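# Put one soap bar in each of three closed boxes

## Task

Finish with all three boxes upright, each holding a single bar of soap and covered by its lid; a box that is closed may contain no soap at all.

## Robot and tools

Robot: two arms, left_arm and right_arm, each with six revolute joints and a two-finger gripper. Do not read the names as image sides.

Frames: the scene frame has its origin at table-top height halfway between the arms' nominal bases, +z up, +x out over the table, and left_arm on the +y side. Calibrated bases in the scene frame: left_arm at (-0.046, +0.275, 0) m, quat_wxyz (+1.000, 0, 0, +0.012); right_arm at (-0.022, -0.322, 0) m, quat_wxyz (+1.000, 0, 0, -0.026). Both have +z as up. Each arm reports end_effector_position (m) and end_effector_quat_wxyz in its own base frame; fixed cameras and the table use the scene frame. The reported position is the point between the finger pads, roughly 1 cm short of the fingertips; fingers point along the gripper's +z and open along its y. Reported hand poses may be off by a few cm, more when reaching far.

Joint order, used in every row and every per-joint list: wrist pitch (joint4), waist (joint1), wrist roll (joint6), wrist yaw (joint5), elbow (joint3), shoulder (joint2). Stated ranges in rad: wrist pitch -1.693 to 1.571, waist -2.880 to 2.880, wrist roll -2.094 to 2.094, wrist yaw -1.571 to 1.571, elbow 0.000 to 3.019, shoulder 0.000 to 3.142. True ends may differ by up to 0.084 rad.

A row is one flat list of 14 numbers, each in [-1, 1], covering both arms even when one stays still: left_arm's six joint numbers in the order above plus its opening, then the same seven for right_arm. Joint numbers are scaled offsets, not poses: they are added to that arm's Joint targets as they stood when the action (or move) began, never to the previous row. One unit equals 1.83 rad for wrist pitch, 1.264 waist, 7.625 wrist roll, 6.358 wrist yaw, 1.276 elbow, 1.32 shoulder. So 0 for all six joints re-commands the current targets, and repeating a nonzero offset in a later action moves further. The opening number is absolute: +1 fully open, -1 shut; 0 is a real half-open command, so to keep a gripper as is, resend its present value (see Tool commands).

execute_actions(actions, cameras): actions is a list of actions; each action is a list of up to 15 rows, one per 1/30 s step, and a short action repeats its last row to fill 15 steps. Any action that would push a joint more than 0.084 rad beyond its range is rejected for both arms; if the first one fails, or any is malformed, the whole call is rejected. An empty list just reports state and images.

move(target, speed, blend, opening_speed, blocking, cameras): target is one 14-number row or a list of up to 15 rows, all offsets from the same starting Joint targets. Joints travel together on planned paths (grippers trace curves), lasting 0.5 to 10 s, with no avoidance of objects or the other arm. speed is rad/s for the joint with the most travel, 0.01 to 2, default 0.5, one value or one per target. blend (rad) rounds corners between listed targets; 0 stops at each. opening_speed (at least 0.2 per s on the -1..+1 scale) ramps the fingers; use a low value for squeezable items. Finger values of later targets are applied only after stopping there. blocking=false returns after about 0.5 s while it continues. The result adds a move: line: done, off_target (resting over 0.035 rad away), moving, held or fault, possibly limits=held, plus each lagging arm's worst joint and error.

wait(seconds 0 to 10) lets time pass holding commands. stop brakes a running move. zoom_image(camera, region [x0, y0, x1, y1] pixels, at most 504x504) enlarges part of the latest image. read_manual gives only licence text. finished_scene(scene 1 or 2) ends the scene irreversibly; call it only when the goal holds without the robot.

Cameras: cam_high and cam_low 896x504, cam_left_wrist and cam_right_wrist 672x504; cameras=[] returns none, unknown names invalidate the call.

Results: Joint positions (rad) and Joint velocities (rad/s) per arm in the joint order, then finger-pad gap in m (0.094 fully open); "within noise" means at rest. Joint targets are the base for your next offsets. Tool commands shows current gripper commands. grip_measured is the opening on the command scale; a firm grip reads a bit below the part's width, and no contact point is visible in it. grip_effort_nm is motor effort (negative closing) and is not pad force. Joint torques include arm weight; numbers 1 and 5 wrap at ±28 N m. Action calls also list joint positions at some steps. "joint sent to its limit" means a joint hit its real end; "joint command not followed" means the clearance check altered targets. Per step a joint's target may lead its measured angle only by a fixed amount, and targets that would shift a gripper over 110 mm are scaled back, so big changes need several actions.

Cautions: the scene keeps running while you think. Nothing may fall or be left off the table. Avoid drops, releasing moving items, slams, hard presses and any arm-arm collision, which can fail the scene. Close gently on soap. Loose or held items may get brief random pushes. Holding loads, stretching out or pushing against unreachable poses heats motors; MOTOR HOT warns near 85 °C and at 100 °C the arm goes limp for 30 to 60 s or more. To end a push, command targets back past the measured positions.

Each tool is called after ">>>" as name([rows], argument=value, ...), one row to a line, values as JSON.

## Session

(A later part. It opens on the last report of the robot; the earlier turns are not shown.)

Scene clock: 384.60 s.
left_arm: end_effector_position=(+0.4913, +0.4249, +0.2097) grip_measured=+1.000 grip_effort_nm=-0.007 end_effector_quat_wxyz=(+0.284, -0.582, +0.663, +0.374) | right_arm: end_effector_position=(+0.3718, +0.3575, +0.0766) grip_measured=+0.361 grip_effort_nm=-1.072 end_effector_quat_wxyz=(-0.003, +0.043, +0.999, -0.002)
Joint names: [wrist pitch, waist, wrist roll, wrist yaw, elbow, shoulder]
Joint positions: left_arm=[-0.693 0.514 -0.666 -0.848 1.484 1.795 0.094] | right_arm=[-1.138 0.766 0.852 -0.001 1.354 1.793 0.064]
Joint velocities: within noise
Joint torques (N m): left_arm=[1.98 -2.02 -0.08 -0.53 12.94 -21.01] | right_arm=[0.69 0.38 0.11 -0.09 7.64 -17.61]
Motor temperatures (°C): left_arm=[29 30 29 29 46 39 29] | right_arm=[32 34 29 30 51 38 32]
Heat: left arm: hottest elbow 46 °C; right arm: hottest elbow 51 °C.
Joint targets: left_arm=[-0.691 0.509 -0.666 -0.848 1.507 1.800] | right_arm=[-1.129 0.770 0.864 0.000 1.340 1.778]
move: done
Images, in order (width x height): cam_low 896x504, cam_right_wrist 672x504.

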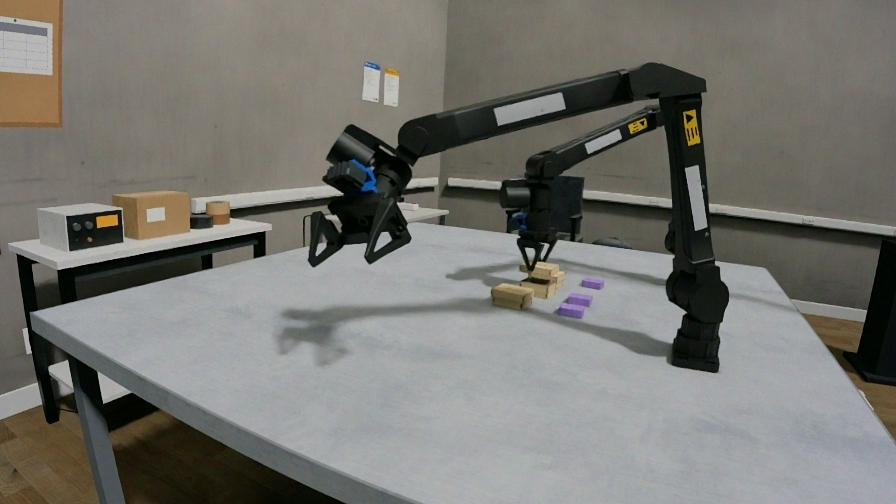

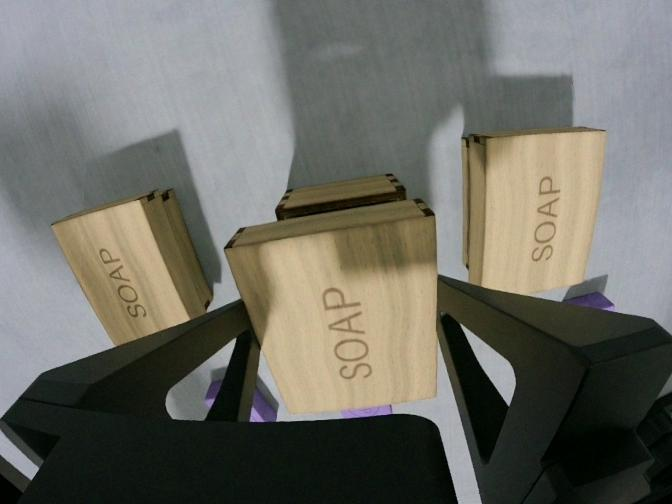

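>>> move(target=[0,0,0,0,0,0,1,0.0579,-0.004,0,0,-0.0423,0.0652,0.2], cameras=["cam_right_wrist","cam_low"], speed=0.08)

>>> zoom_image(camera="cam_low", region=[440, 200, 640, 340])

>>> zoom_image(camera="cam_right_wrist", region=[200, 120, 460, 300])

Scene clock: 418.97 s.
left_arm: end_effector_position=(+0.4913, +0.4249, +0.2097) grip_measured=+1.000 grip_effort_nm=-0.017 end_effector_quat_wxyz=(+0.284, -0.582, +0.663, +0.374) | right_arm: end_effector_position=(+0.3731, +0.3586, +0.0507) grip_measured=+0.361 grip_effort_nm=-1.072 end_effector_quat_wxyz=(+0.004, +0.044, +0.999, +0.005)
Joint names: [wrist pitch, waist, wrist roll, wrist yaw, elbow, shoulder]
Joint positions: left_arm=[-0.693 0.514 -0.666 -0.848 1.484 1.795 0.094] | right_arm=[-1.054 0.766 0.855 -0.001 1.313 1.817 0.064]
Joint velocities: within noise
Joint torques (N m): left_arm=[1.96 -1.96 -0.08 -0.53 12.94 -21.01] | right_arm=[1.59 -0.03 0.06 -0.12 6.34 -12.86]
Motor temperatures (°C): left_arm=[29 30 29 29 46 39 29] | right_arm=[32 34 29 30 47 38 32]
Heat: left arm: hottest elbow 46 °C; right arm: hottest elbow 47 °C.
Joint targets: left_arm=[-0.691 0.509 -0.666 -0.848 1.507 1.800] | right_arm=[-1.024 0.765 0.865 -0.001 1.286 1.864]
move: off_target (right_arm); right_arm: the shoulder is farthest, 0.047 rad from its target
Images, in order (width x height): cam_low 896x504, cam_right_wrist 672x504.

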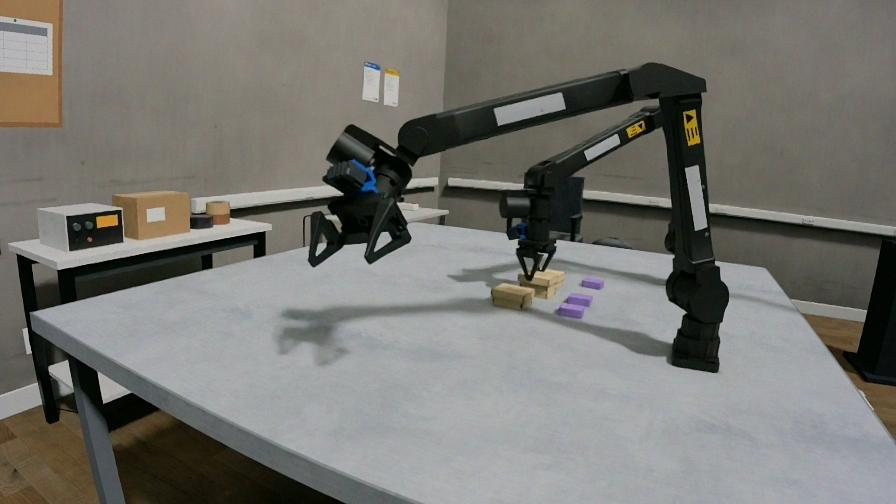

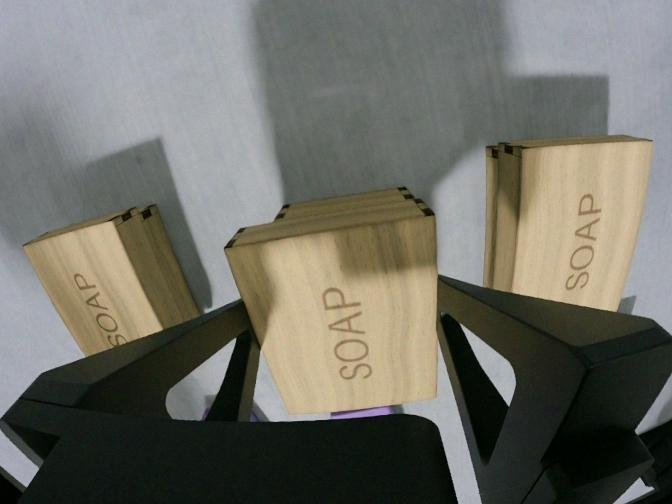

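Scaled by 2.520 from the camera's 896x504 image, which has a finer 1280x720 frame.

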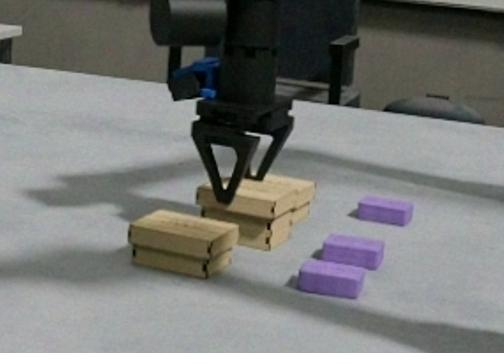

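Scaled by 1.938 from the camera's 672x504 image, which has a finer 960x720 frame.

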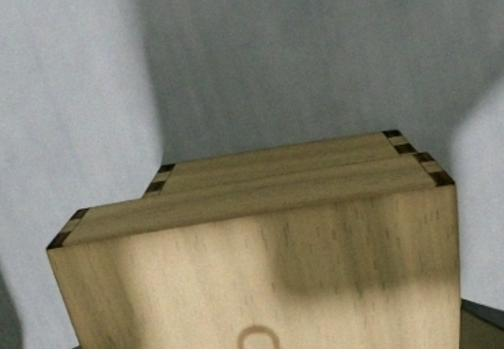

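>>> move([
  [0,0,0,0,0,0,1,-0.01,0,0,0,0.01,-0.05,0.2],
  [0,0,0,0,0,0,1,-0.01,-0.0110,0,0,0.01,-0.05,0.2],
  [0,0,0,0,0,0,1,0,-0.0110,0,0,0,0.0,0.2],
], cameras=["cam_right_wrist","cam_low"], speed=0.08)

>>> zoom_image(camera="cam_right_wrist", region=[200, 120, 460, 300])

>>> zoom_image(camera="cam_low", region=[440, 200, 640, 340])

Scene clock: 435.80 s.
left_arm: end_effector_position=(+0.4913, +0.4249, +0.2097) grip_measured=+1.000 grip_effort_nm=-0.012 end_effector_quat_wxyz=(+0.284, -0.582, +0.663, +0.374) | right_arm: end_effector_position=(+0.3773, +0.3567, +0.0513) grip_measured=+0.361 grip_effort_nm=-1.077 end_effector_quat_wxyz=(+0.008, +0.049, +0.999, +0.009)
Joint names: [wrist pitch, waist, wrist roll, wrist yaw, elbow, shoulder]
Joint positions: left_arm=[-0.693 0.514 -0.666 -0.848 1.484 1.795 0.094] | right_arm=[-1.043 0.758 0.856 -0.001 1.31 1.814 0.064]
Joint velocities: within noise
Joint torques (N m): left_arm=[1.99 -1.96 -0.08 -0.53 12.94 -21.07] | right_arm=[1.13 -0.56 0.1 -0.11 6.6 -12.57]
Motor temperatures (°C): left_arm=[29 30 29 29 46 39 29] | right_arm=[32 34 29 30 45 37 32]
Heat: left arm: hottest elbow 46 °C; right arm: hottest elbow 45 °C.
Joint targets: left_arm=[-0.691 0.509 -0.666 -0.848 1.507 1.800] | right_arm=[-1.024 0.751 0.865 -0.001 1.286 1.864]
move: off_target (right_arm); right_arm: the shoulder is farthest, 0.050 rad from its target
Images, in order (width x height): cam_low 896x504, cam_right_wrist 672x504.

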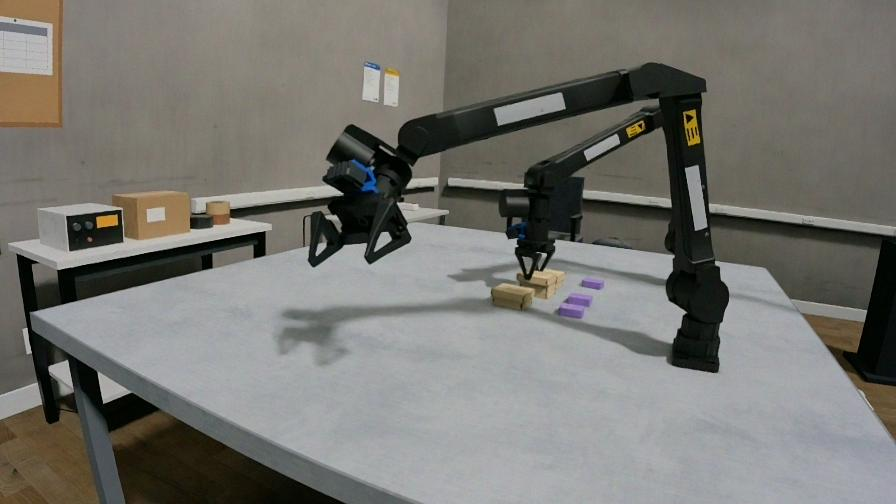

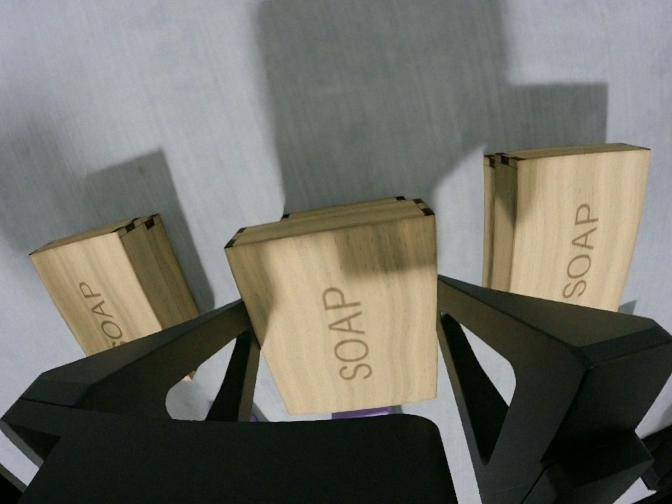

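Scaled by 1.938 from the camera's 672x504 image, which has a finer 960x720 frame.

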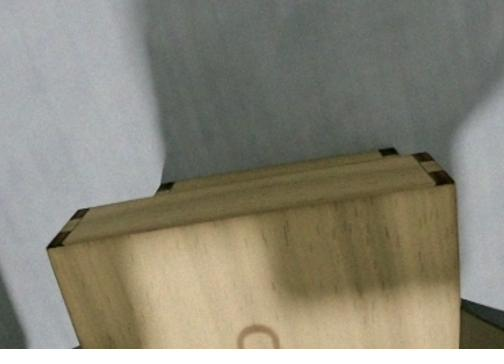

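Scaled by 2.520 from the camera's 896x504 image, which has a finer 1280x720 frame.

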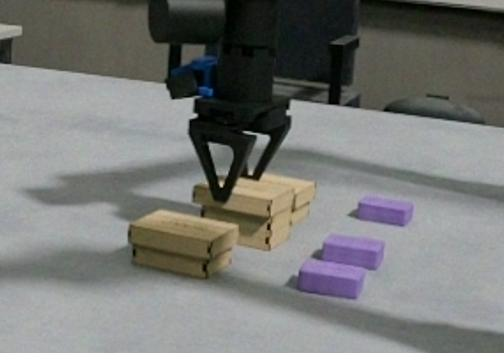

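>>> move([
  [0,0,0,0,0,0,1,-0.0525,0,0,0,0.105,-0.0788,0.2],
  [0,0,0,0,0,0,1,-0.0322,0,0,0,0.0165,-0.0333,0.2],
], cameras=["cam_right_wrist","cam_low"], speed=0.15)

>>> zoom_image(camera="cam_right_wrist", region=[200, 120, 460, 300])

Scene clock: 460.53 s.
left_arm: end_effector_position=(+0.4913, +0.4249, +0.2097) grip_measured=+1.000 grip_effort_nm=-0.007 end_effector_quat_wxyz=(+0.284, -0.582, +0.663, +0.374) | right_arm: end_effector_position=(+0.3717, +0.3514, +0.0600) grip_measured=+0.361 grip_effort_nm=-1.077 end_effector_quat_wxyz=(-0.002, +0.049, +0.999, -0.001)
Joint names: [wrist pitch, waist, wrist roll, wrist yaw, elbow, shoulder]
Joint positions: left_arm=[-0.693 0.514 -0.666 -0.848 1.484 1.795 0.094] | right_arm=[-1.091 0.758 0.856 -0.001 1.317 1.802 0.064]
Joint velocities: within noise
Joint torques (N m): left_arm=[1.98 -1.96 -0.08 -0.53 12.93 -21.07] | right_arm=[0.69 -0.56 0.1 -0.11 7.73 -15.15]
Motor temperatures (°C): left_arm=[29 30 29 29 47 39 29] | right_arm=[32 34 29 30 43 35 32]
Heat: left arm: hottest elbow 47 °C; right arm: hottest elbow 43 °C.
Joint targets: left_arm=[-0.691 0.509 -0.666 -0.848 1.507 1.800] | right_arm=[-1.082 0.751 0.865 -0.001 1.307 1.820]
move: done
Images, in order (width x height): cam_low 896x504, cam_right_wrist 672x504.

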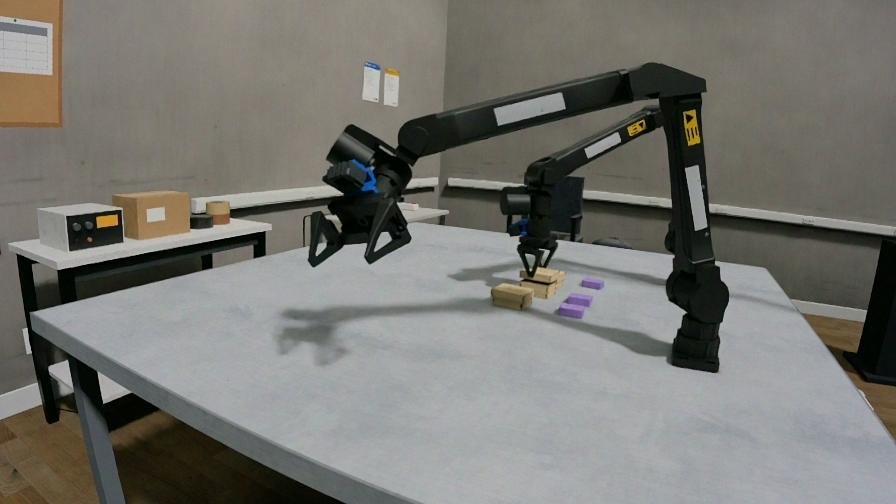

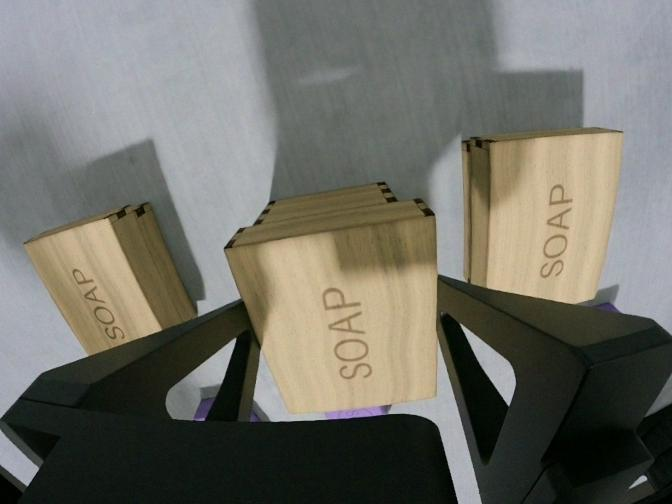

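Scaled by 1.938 from the camera's 672x504 image, which has a finer 960x720 frame.

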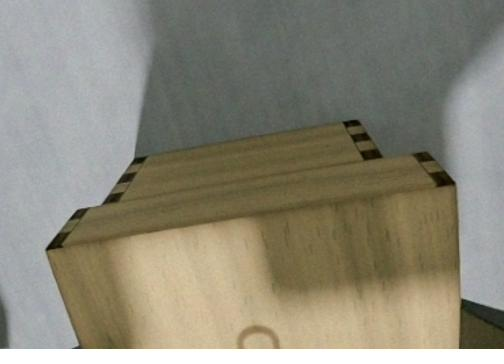

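>>> move([
  [0,0,0,0,0,0,1,0,0.0135,0,0,0,0.003,0.2],
  [0,0,0,0,0,0,1,0.036,0.0127,0,0,-0.0223,0.0303,0.2],
], cameras=["cam_right_wrist","cam_low"], speed=0.06)

>>> zoom_image(camera="cam_right_wrist", region=[200, 120, 460, 300])

>>> zoom_image(camera="cam_low", region=[440, 200, 640, 340])

Scene clock: 495.77 s.
left_arm: end_effector_position=(+0.4913, +0.4249, +0.2097) grip_measured=+1.000 grip_effort_nm=-0.012 end_effector_quat_wxyz=(+0.284, -0.582, +0.663, +0.374) | right_arm: end_effector_position=(+0.3727, +0.3542, +0.0362) grip_measured=+0.361 grip_effort_nm=-1.077 end_effector_quat_wxyz=(+0.001, +0.048, +0.999, +0.002)
Joint names: [wrist pitch, waist, wrist roll, wrist yaw, elbow, shoulder]
Joint positions: left_arm=[-0.693 0.514 -0.666 -0.848 1.484 1.795 0.094] | right_arm=[-1.026 0.761 0.856 -0.001 1.293 1.833 0.064]
Joint velocities: within noise
Joint torques (N m): left_arm=[1.98 -1.96 -0.08 -0.52 12.94 -21.01] | right_arm=[0.69 0.67 0.1 -0.11 7.19 -14.04]
Motor temperatures (°C): left_arm=[28 30 29 29 47 39 29] | right_arm=[32 33 29 30 42 34 33]
Heat: left arm: hottest elbow 47 °C; right arm: hottest elbow 42 °C.
Joint targets: left_arm=[-0.691 0.509 -0.666 -0.848 1.507 1.800] | right_arm=[-1.017 0.767 0.865 -0.001 1.278 1.860]
move: done
Images, in order (width x height): cam_low 896x504, cam_right_wrist 672x504.

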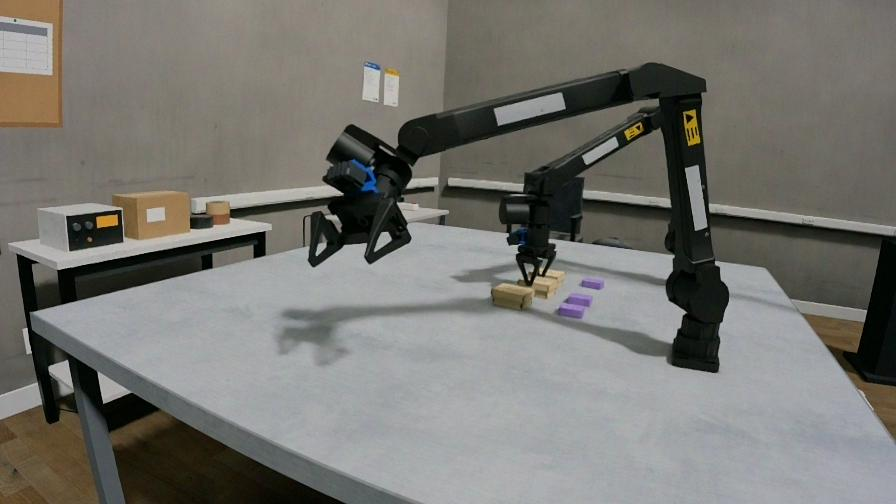

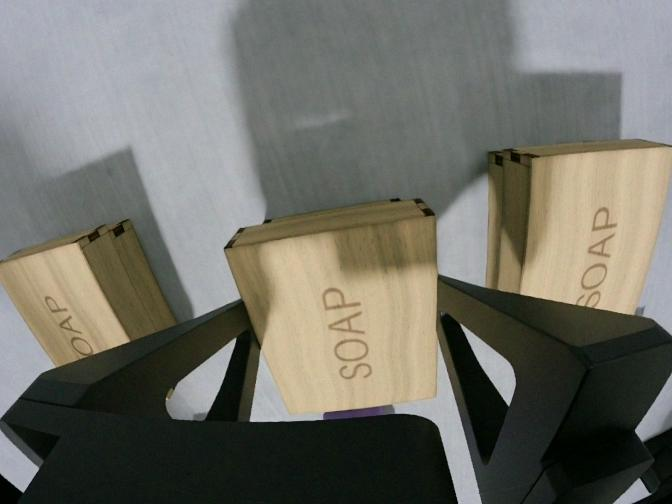

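Scaled by 1.938 from the camera's 672x504 image, which has a finer 960x720 frame.

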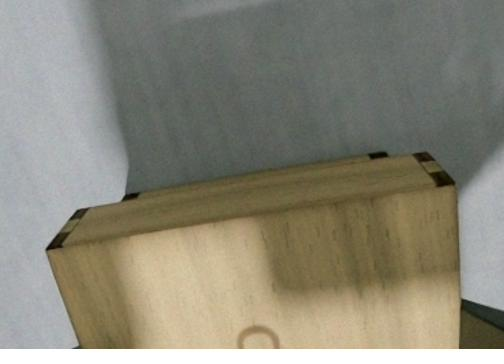

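Scaled by 2.520 from the camera's 896x504 image, which has a finer 1280x720 frame.

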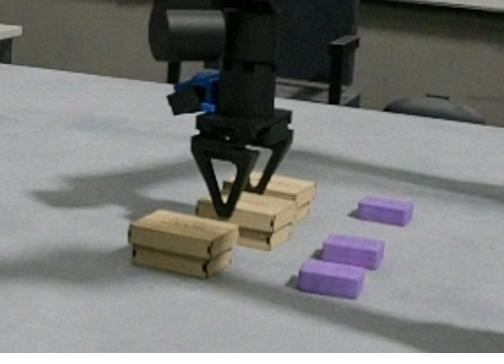

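>>> move(target=[0,0,0,0,0,0,1,0,0,0,0,0,0,0.72], cameras=[], opening_speed=0.5)

>>> move([
  [0,0,0,0,0,0,1,-0.088,0,0,0,0.1113,-0.0795,0.72],
  [0,0,0,0,0,0,1,-0.1175,-0.1187,-0.0131,0,0.017,-0.169,1],
], cameras=["cam_right_wrist"], speed=[0.15,0.4])

>>> zoom_image(camera="cam_right_wrist", region=[150, 150, 530, 435])

Scene clock: 519.33 s.
left_arm: end_effector_position=(+0.4913, +0.4249, +0.2097) grip_measured=+1.000 grip_effort_nm=-0.012 end_effector_quat_wxyz=(+0.284, -0.582, +0.663, +0.374) | right_arm: end_effector_position=(+0.3727, +0.3542, +0.0362) grip_measured=+0.718 grip_effort_nm=0.037 end_effector_quat_wxyz=(+0.001, +0.048, +0.999, +0.002)
Joint names: [wrist pitch, waist, wrist roll, wrist yaw, elbow, shoulder]
Joint positions: left_arm=[-0.693 0.514 -0.666 -0.848 1.484 1.795 0.094] | right_arm=[-1.026 0.761 0.856 -0.001 1.293 1.833 0.081]
Joint velocities: within noise
Joint torques (N m): left_arm=[1.98 -2.02 -0.08 -0.53 12.93 -21.01] | right_arm=[0.73 0.67 0.1 -0.11 7.19 -14.39]
Motor temperatures (°C): left_arm=[28 30 29 29 47 39 29] | right_arm=[32 33 28 30 43 34 33]
Heat: left arm: hottest elbow 47 °C; right arm: hottest elbow 43 °C.
Joint targets: left_arm=[-0.691 0.509 -0.666 -0.848 1.507 1.800] | right_arm=[-1.017 0.767 0.865 -0.001 1.278 1.860]
move: done
No camera images: "cameras" was empty.

Scene clock: 522.13 s.
left_arm: end_effector_position=(+0.4913, +0.4249, +0.2097) grip_measured=+1.000 grip_effort_nm=-0.012 end_effector_quat_wxyz=(+0.284, -0.582, +0.663, +0.374) | right_arm: end_effector_position=(+0.3961, +0.2764, +0.1370) grip_measured=+0.998 grip_effort_nm=0.037 end_effector_quat_wxyz=(+0.009, +0.083, +0.996, +0.008)
Joint names: [wrist pitch, waist, wrist roll, wrist yaw, elbow, shoulder]
Joint positions: left_arm=[-0.693 0.514 -0.666 -0.848 1.484 1.795 0.094] | right_arm=[-1.224 0.61 0.776 0 1.315 1.637 0.094]
Joint velocities: within noise
Joint torques (N m): left_arm=[1.99 -1.96 -0.08 -0.53 12.94 -21.01] | right_arm=[0.13 0.67 -0.1 -0.13 8.12 -14.56]
Motor temperatures (°C): left_arm=[28 30 29 29 47 39 29] | right_arm=[32 33 28 30 43 34 32]
Heat: left arm: hottest elbow 47 °C; right arm: hottest elbow 43 °C.
Joint targets: left_arm=[-0.691 0.509 -0.666 -0.848 1.507 1.800] | right_arm=[-1.232 0.617 0.765 0.000 1.300 1.637]
move: done
Images, in order (width x height): cam_right_wrist 672x504.

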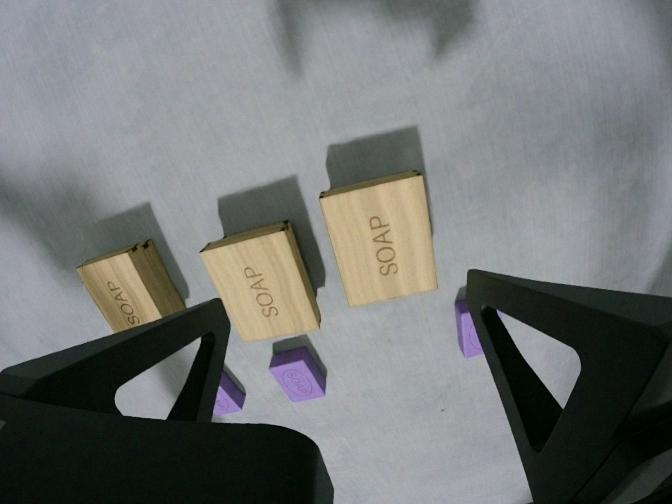

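Scaled by 1.326 from the camera's 672x504 image, which has a finer 960x720 frame.

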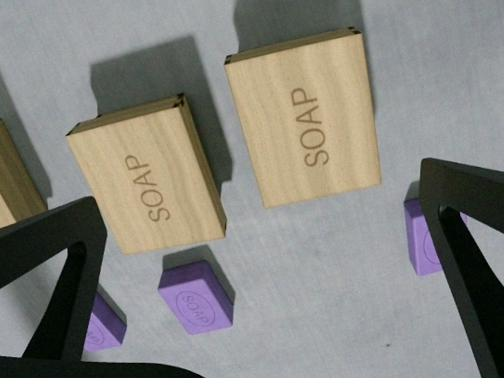

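>>> move(target=[0,0,0,0,0,0,1,0.0738,-0.0032,-0.0144,0,-0.1042,0.0136,1], cameras=["cam_right_wrist"], speed=0.3)

Scene clock: 561.43 s.
left_arm: end_effector_position=(+0.4913, +0.4249, +0.2097) grip_measured=+1.000 grip_effort_nm=-0.022 end_effector_quat_wxyz=(+0.284, -0.582, +0.663, +0.374) | right_arm: end_effector_position=(+0.3771, +0.2631, +0.0897) grip_measured=+0.998 grip_effort_nm=0.037 end_effector_quat_wxyz=(+0.004, +0.028, +1.000, +0.003)
Joint names: [wrist pitch, waist, wrist roll, wrist yaw, elbow, shoulder]
Joint positions: left_arm=[-0.693 0.514 -0.666 -0.848 1.484 1.795 0.094] | right_arm=[-1.106 0.61 0.667 0 1.181 1.637 0.094]
Joint velocities: within noise
Joint torques (N m): left_arm=[1.96 -1.9 -0.08 -0.53 12.94 -21.07] | right_arm=[0.75 0.26 -0.09 -0.14 7.66 -12.51]
Motor temperatures (°C): left_arm=[28 30 29 29 48 40 29] | right_arm=[32 33 28 30 44 34 31]
Heat: left arm: hottest elbow 48 °C; right arm: hottest elbow 44 °C.
Joint targets: left_arm=[-0.691 0.509 -0.666 -0.848 1.507 1.800] | right_arm=[-1.096 0.613 0.655 0.000 1.167 1.655]
move: done
Images, in order (width x height): cam_right_wrist 672x504.

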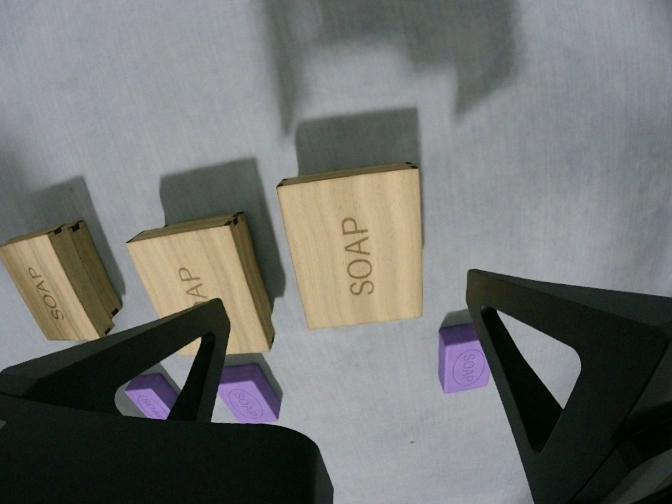

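>>> move(target=[0,0,0,0,0,0,1,0.0705,0.0067,0,0,-0.0486,0.0629,1], cameras=["cam_right_wrist"], speed=0.15)

>>> move(target=[0,0,0,0,0,0,1,0,0,0,0,0,0,0.2], cameras=["cam_right_wrist"], opening_speed=0.5)

Scene clock: 583.43 s.
left_arm: end_effector_position=(+0.4913, +0.4249, +0.2097) grip_measured=+1.000 grip_effort_nm=-0.022 end_effector_quat_wxyz=(+0.284, -0.582, +0.663, +0.374) | right_arm: end_effector_position=(+0.3752, +0.2635, +0.0344) grip_measured=+0.998 grip_effort_nm=0.037 end_effector_quat_wxyz=(-0.002, +0.026, +1.000, -0.001)
Joint names: [wrist pitch, waist, wrist roll, wrist yaw, elbow, shoulder]
Joint positions: left_arm=[-0.693 0.514 -0.666 -0.848 1.484 1.795 0.094] | right_arm=[-0.977 0.613 0.666 0 1.118 1.716 0.094]
Joint velocities: within noise
Joint torques (N m): left_arm=[1.98 -2.02 -0.08 -0.52 12.93 -21.01] | right_arm=[0.68 0.85 -0.1 -0.14 7.02 -12.34]
Motor temperatures (°C): left_arm=[28 30 29 29 48 40 29] | right_arm=[32 33 28 30 43 33 31]
Heat: left arm: hottest elbow 48 °C; right arm: hottest elbow 43 °C.
Joint targets: left_arm=[-0.691 0.509 -0.666 -0.848 1.507 1.800] | right_arm=[-0.968 0.621 0.655 0.000 1.105 1.738]
move: done
Images, in order (width x height): cam_right_wrist 672x504.

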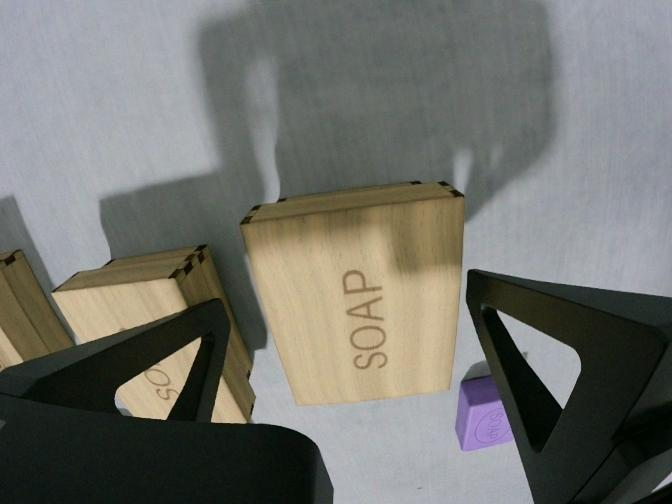

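Scene clock: 585.23 s.
left_arm: end_effector_position=(+0.4913, +0.4249, +0.2097) grip_measured=+1.000 grip_effort_nm=-0.022 end_effector_quat_wxyz=(+0.284, -0.582, +0.663, +0.374) | right_arm: end_effector_position=(+0.3753, +0.2636, +0.0344) grip_measured=+0.366 grip_effort_nm=-1.062 end_effector_quat_wxyz=(-0.001, +0.026, +1.000, -0.001)
Joint names: [wrist pitch, waist, wrist roll, wrist yaw, elbow, shoulder]
Joint positions: left_arm=[-0.693 0.514 -0.666 -0.848 1.484 1.795 0.094] | right_arm=[-0.976 0.613 0.666 0 1.118 1.716 0.064]
Joint velocities: within noise
Joint torques (N m): left_arm=[1.98 -2.02 -0.08 -0.53 12.94 -21.01] | right_arm=[0.69 0.85 -0.09 -0.14 7.02 -12.63]
Motor temperatures (°C): left_arm=[28 30 29 29 48 40 29] | right_arm=[32 33 28 30 43 33 31]
Heat: left arm: hottest elbow 48 °C; right arm: hottest elbow 43 °C.
Joint targets: left_arm=[-0.691 0.509 -0.666 -0.848 1.507 1.800] | right_arm=[-0.968 0.621 0.655 0.000 1.105 1.738]
move: done
Images, in order (width x height): cam_right_wrist 672x504.

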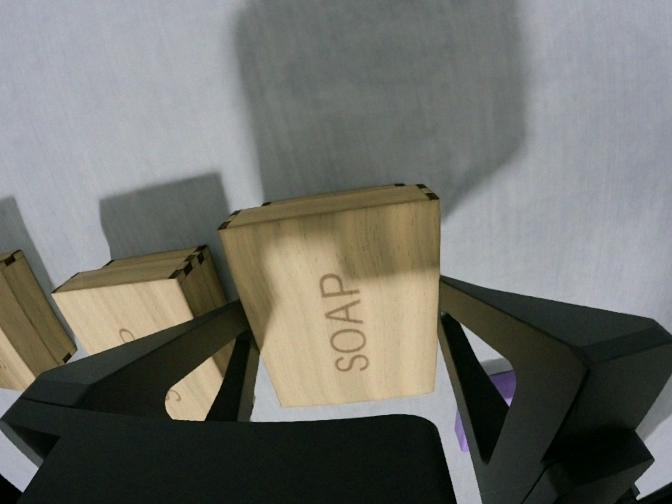

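>>> move([
  [0,0,0,0,0,0,1,-0.009,0,0,0,0.0494,-0.025,0.2],
  [0,0,0,0,0,0,1,-0.0869,0,0,0,0.1066,-0.0818,0.2],
], cameras=["cam_right_wrist","cam_high"], speed=0.15)

>>> zoom_image(camera="cam_high", region=[370, 210, 450, 300])

>>> zoom_image(camera="cam_right_wrist", region=[200, 120, 460, 300])

Scene clock: 599.07 s.
left_arm: end_effector_position=(+0.4913, +0.4249, +0.2097) grip_measured=+1.000 grip_effort_nm=-0.007 end_effector_quat_wxyz=(+0.284, -0.582, +0.663, +0.374) | right_arm: end_effector_position=(+0.3755, +0.2637, +0.0900) grip_measured=+0.365 grip_effort_nm=-1.082 end_effector_quat_wxyz=(-0.001, +0.026, +1.000, -0.001)
Joint names: [wrist pitch, waist, wrist roll, wrist yaw, elbow, shoulder]
Joint positions: left_arm=[-0.693 0.514 -0.666 -0.848 1.484 1.795 0.094] | right_arm=[-1.119 0.613 0.666 0 1.187 1.641 0.064]
Joint velocities: within noise
Joint torques (N m): left_arm=[1.99 -2.02 -0.09 -0.53 12.94 -21.07] | right_arm=[0.1 0.85 -0.09 -0.14 13.35 -14.97]
Motor temperatures (°C): left_arm=[28 30 29 29 48 40 29] | right_arm=[32 33 28 30 43 34 32]
Heat: left arm: hottest elbow 48 °C; right arm: hottest elbow 43 °C.
Joint targets: left_arm=[-0.691 0.509 -0.666 -0.848 1.507 1.800] | right_arm=[-1.127 0.621 0.655 0.000 1.241 1.630]
move: off_target (right_arm); right_arm: the elbow is farthest, 0.054 rad from its target
Images, in order (width x height): cam_high 896x504, cam_right_wrist 672x504.

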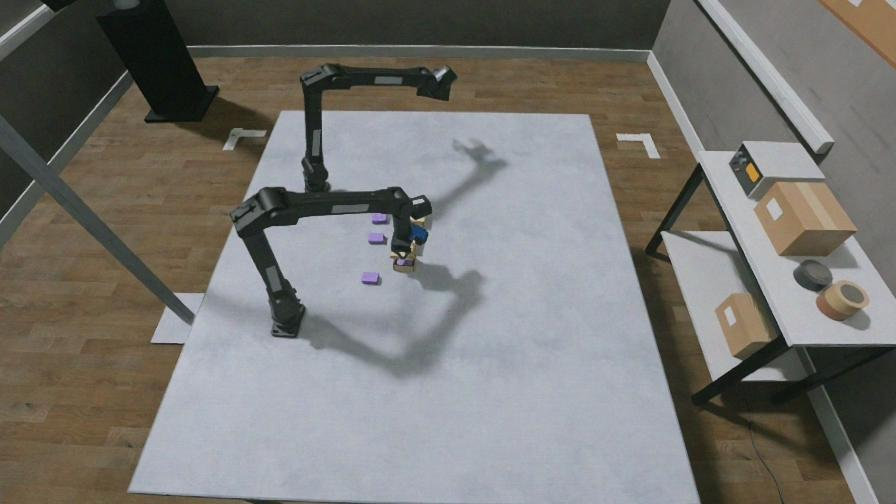

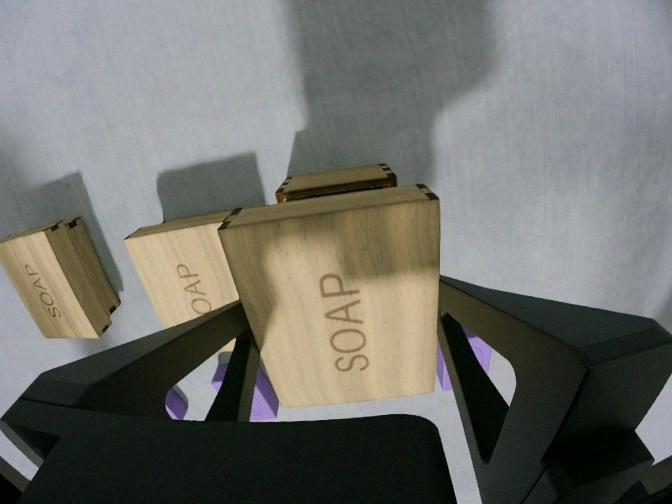

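Scaled by 5.600 from the camera's 896x504 image, which has a finer 1280x720 frame.

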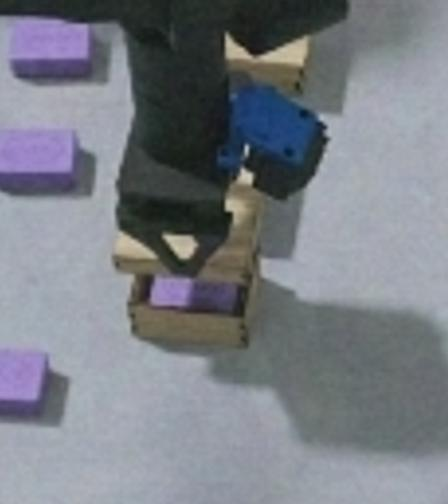

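Scaled by 1.938 from the camera's 672x504 image, which has a finer 960x720 frame.

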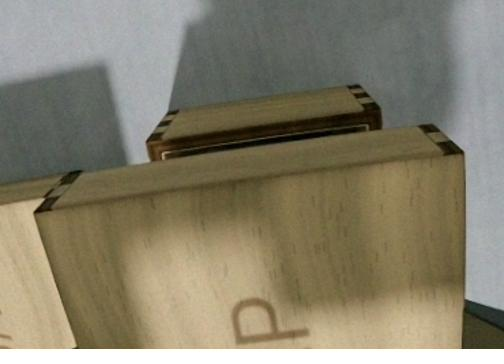

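>>> zoom_image(camera="cam_high", region=[386, 250, 422, 280])

Scaled by 14.000 from the camera's 896x504 image, which has a finer 1280x720 frame.

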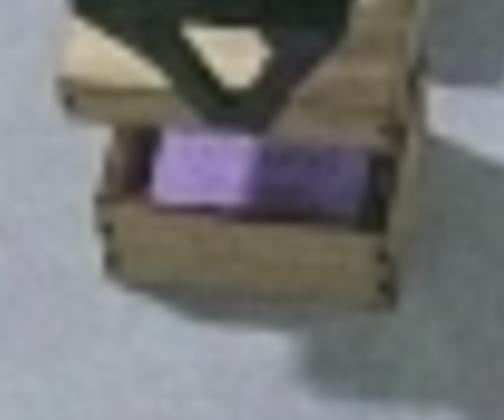

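>>> move([
  [0,0,0,0,0,0,1,0.005,0,0,0,-0.053,0.006,0.2],
  [0,0,0,0,0,0,1,0.0869,0,0,0,-0.1066,0.0818,0.2],
], cameras=["cam_right_wrist","cam_low"], speed=0.08)

>>> zoom_image(camera="cam_low", region=[440, 200, 640, 340])

Scene clock: 618.23 s.
left_arm: end_effector_position=(+0.4913, +0.4249, +0.2097) grip_measured=+1.000 grip_effort_nm=-0.017 end_effector_quat_wxyz=(+0.284, -0.582, +0.663, +0.374) | right_arm: end_effector_position=(+0.3763, +0.2648, +0.0490) grip_measured=+0.365 grip_effort_nm=-1.077 end_effector_quat_wxyz=(+0.003, +0.026, +1.000, +0.001)
Joint names: [wrist pitch, waist, wrist roll, wrist yaw, elbow, shoulder]
Joint positions: left_arm=[-0.693 0.514 -0.666 -0.848 1.484 1.795 0.094] | right_arm=[-1.004 0.614 0.666 0.001 1.132 1.693 0.064]
Joint velocities: within noise
Joint torques (N m): left_arm=[1.98 -1.96 -0.08 -0.53 12.94 -21.07] | right_arm=[1.72 0.62 -0.09 -0.16 6.13 -10.81]
Motor temperatures (°C): left_arm=[28 30 29 29 48 40 29] | right_arm=[32 33 28 30 46 34 32]
Heat: left arm: hottest elbow 48 °C; right arm: hottest elbow 46 °C.
Joint targets: left_arm=[-0.691 0.509 -0.666 -0.848 1.507 1.800] | right_arm=[-0.968 0.621 0.655 -0.001 1.105 1.738]
move: off_target (right_arm); right_arm: the shoulder is farthest, 0.045 rad from its target
Images, in order (width x height): cam_low 896x504, cam_right_wrist 672x504.

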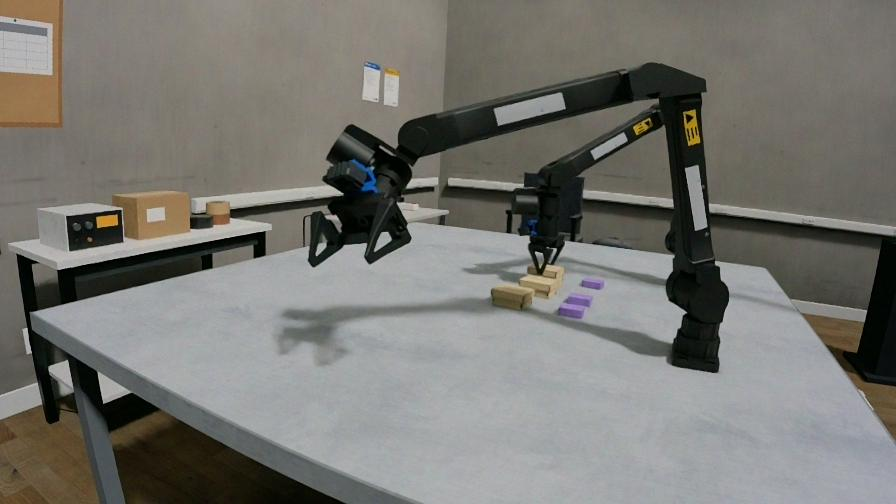

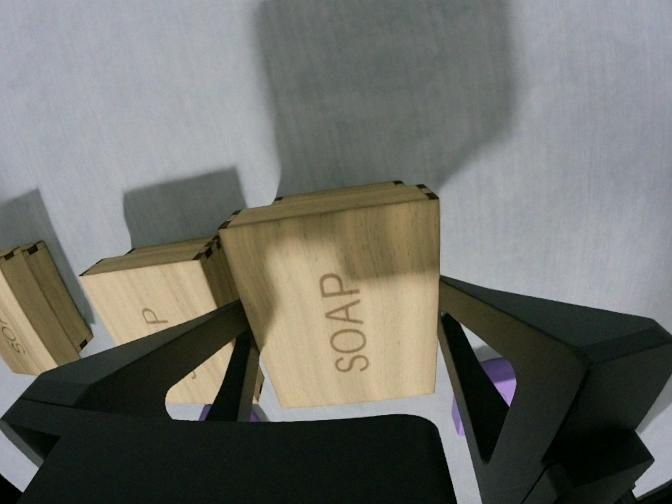

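Scaled by 2.520 from the camera's 896x504 image, which has a finer 1280x720 frame.

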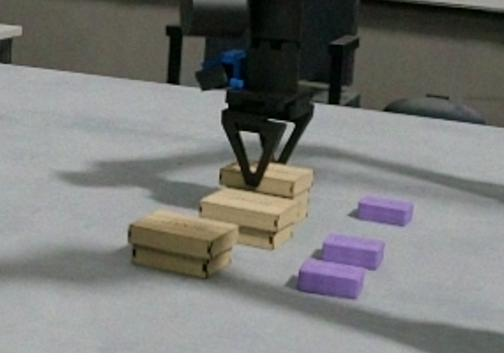

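>>> zoom_image(camera="cam_right_wrist", region=[200, 120, 460, 300])

Scaled by 1.938 from the camera's 672x504 image, which has a finer 960x720 frame.

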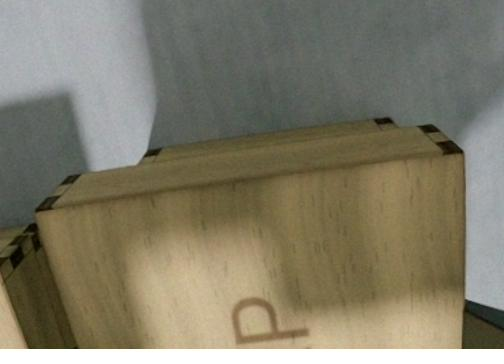

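>>> move([
  [0,0,0,0,0,0,1,-0.075,0,0,0,0.098,-0.0644,0.2],
  [0,0,0,0,0,0,1,-0.034,-0.0142,0,0,0.0227,-0.0258,0.2],
], cameras=["cam_right_wrist"], speed=0.12)

>>> zoom_image(camera="cam_right_wrist", region=[200, 120, 460, 300])

Scene clock: 651.70 s.
left_arm: end_effector_position=(+0.4913, +0.4249, +0.2097) grip_measured=+1.000 grip_effort_nm=-0.012 end_effector_quat_wxyz=(+0.284, -0.582, +0.663, +0.374) | right_arm: end_effector_position=(+0.3759, +0.2627, +0.0572) grip_measured=+0.365 grip_effort_nm=-1.067 end_effector_quat_wxyz=(-0.002, +0.027, +1.000, -0.002)
Joint names: [wrist pitch, waist, wrist roll, wrist yaw, elbow, shoulder]
Joint positions: left_arm=[-0.693 0.514 -0.666 -0.848 1.484 1.795 0.094] | right_arm=[-1.038 0.611 0.666 0.001 1.146 1.684 0.064]
Joint velocities: within noise
Joint torques (N m): left_arm=[1.98 -2.02 -0.08 -0.53 12.94 -20.95] | right_arm=[0.62 -0.67 -0.09 -0.2 7.43 -12.57]
Motor temperatures (°C): left_arm=[28 30 29 29 48 40 29] | right_arm=[32 33 28 30 43 33 32]
Heat: left arm: hottest elbow 48 °C; right arm: hottest elbow 43 °C.
Joint targets: left_arm=[-0.691 0.509 -0.666 -0.848 1.507 1.800] | right_arm=[-1.030 0.603 0.655 0.000 1.134 1.704]
move: done
Images, in order (width x height): cam_right_wrist 672x504.

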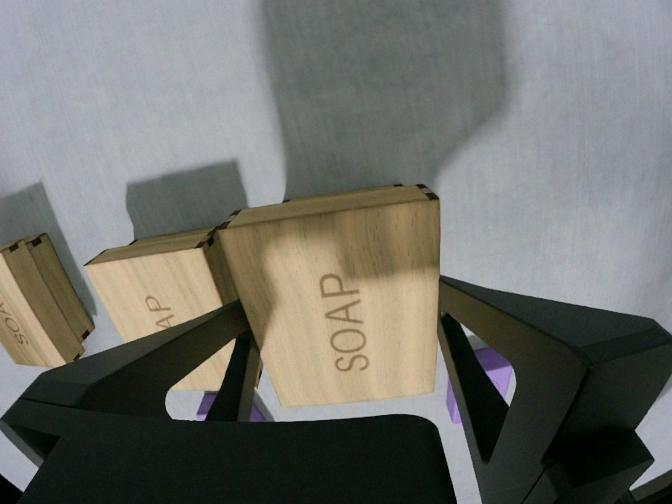

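Scaled by 1.938 from the camera's 672x504 image, which has a finer 960x720 frame.

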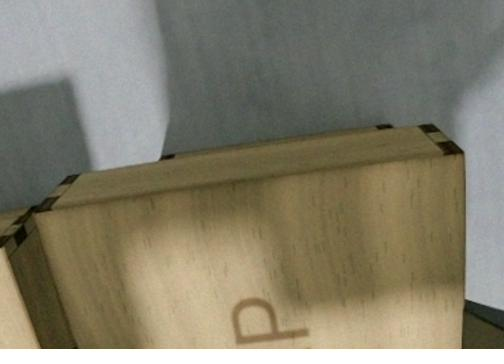

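>>> wait(seconds=0)

>>> zoom_image(camera="cam_low", region=[500, 240, 600, 310])

>>> zoom_image(camera="cam_high", region=[370, 220, 450, 290])

Scene clock: 658.07 s.
left_arm: end_effector_position=(+0.4913, +0.4249, +0.2097) grip_measured=+1.000 grip_effort_nm=-0.012 end_effector_quat_wxyz=(+0.284, -0.582, +0.663, +0.374) | right_arm: end_effector_position=(+0.3759, +0.2627, +0.0572) grip_measured=+0.365 grip_effort_nm=-1.077 end_effector_quat_wxyz=(-0.002, +0.027, +1.000, -0.002)
Joint names: [wrist pitch, waist, wrist roll, wrist yaw, elbow, shoulder]
Joint positions: left_arm=[-0.693 0.514 -0.666 -0.848 1.484 1.795 0.094] | right_arm=[-1.038 0.611 0.666 0.001 1.146 1.684 0.064]
Joint velocities: within noise
Joint torques (N m): left_arm=[1.96 -1.96 -0.08 -0.52 12.94 -21.01] | right_arm=[0.68 -0.62 -0.09 -0.19 7.41 -12.69]
Motor temperatures (°C): left_arm=[28 30 29 29 48 40 29] | right_arm=[32 33 28 30 43 33 32]
Heat: left arm: hottest elbow 48 °C; right arm: hottest elbow 43 °C.
Joint targets: left_arm=[-0.691 0.509 -0.666 -0.848 1.507 1.800] | right_arm=[-1.030 0.603 0.655 0.000 1.134 1.704]
Tool commands: left_gripper/opening=+1.0 right_gripper/opening=+0.2

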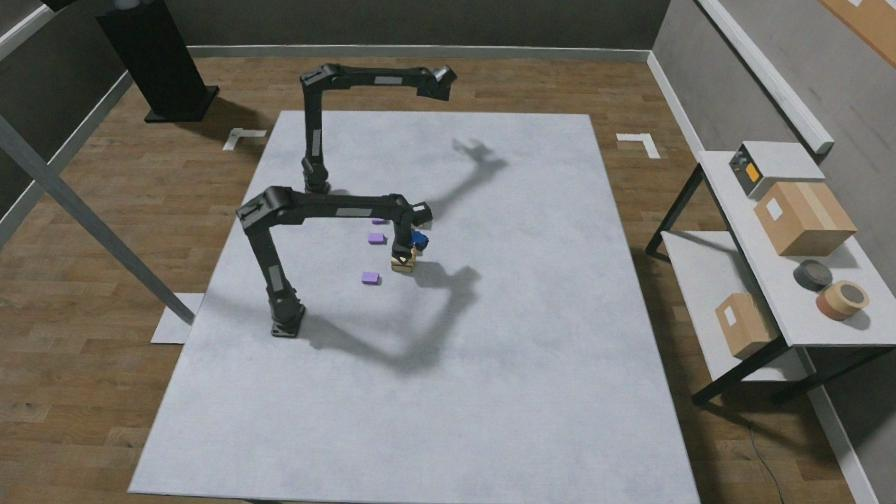

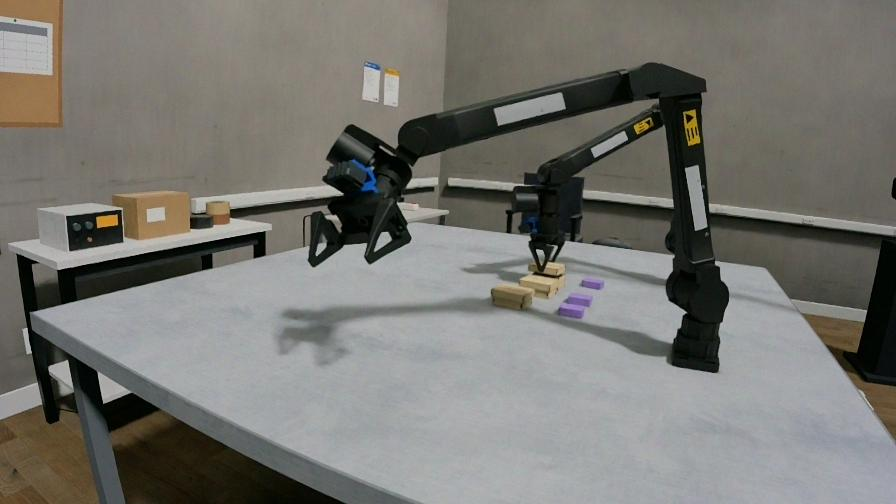

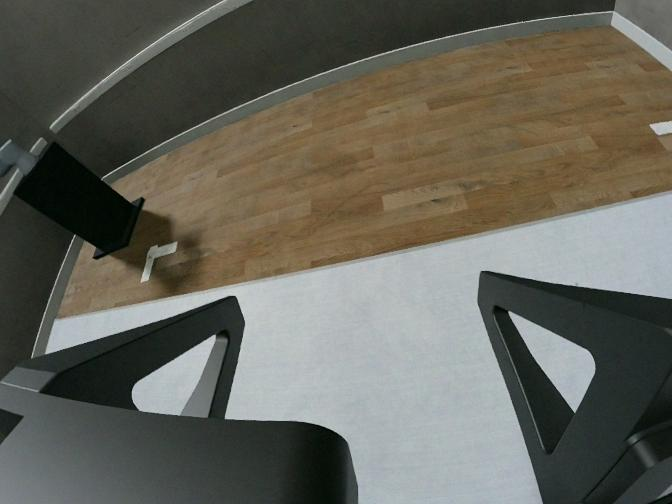

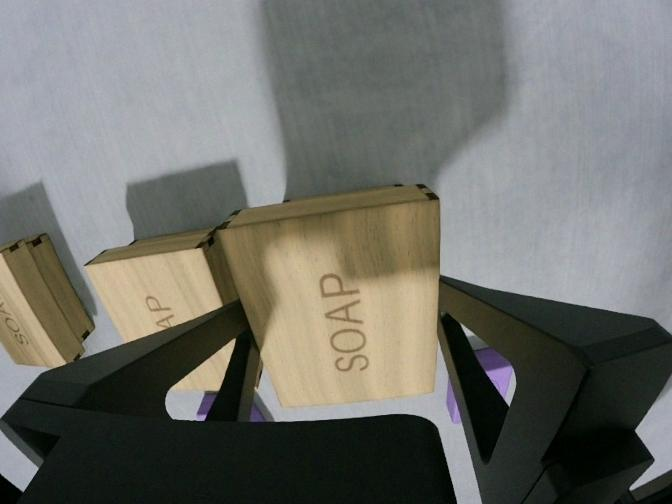

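Scaled by 5.040 from the camera's 896x504 image, which has a finer 1280x720 frame.

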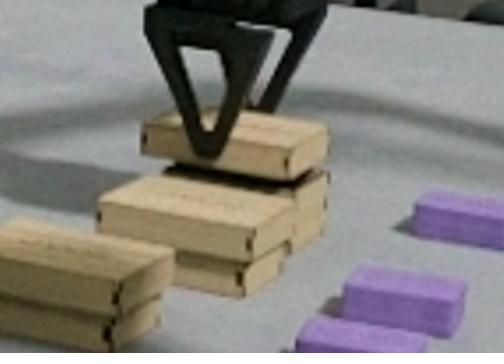

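Scaled by 6.300 from the camera's 896x504 image, which has a finer 1280x720 frame.

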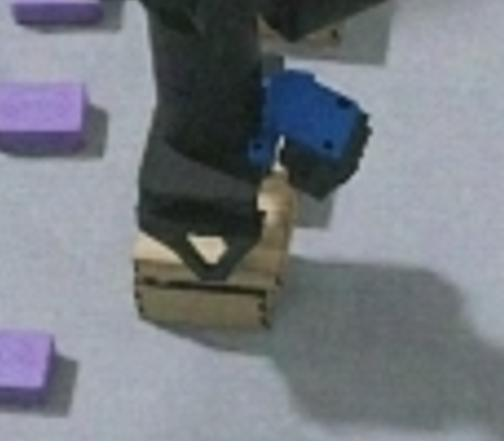

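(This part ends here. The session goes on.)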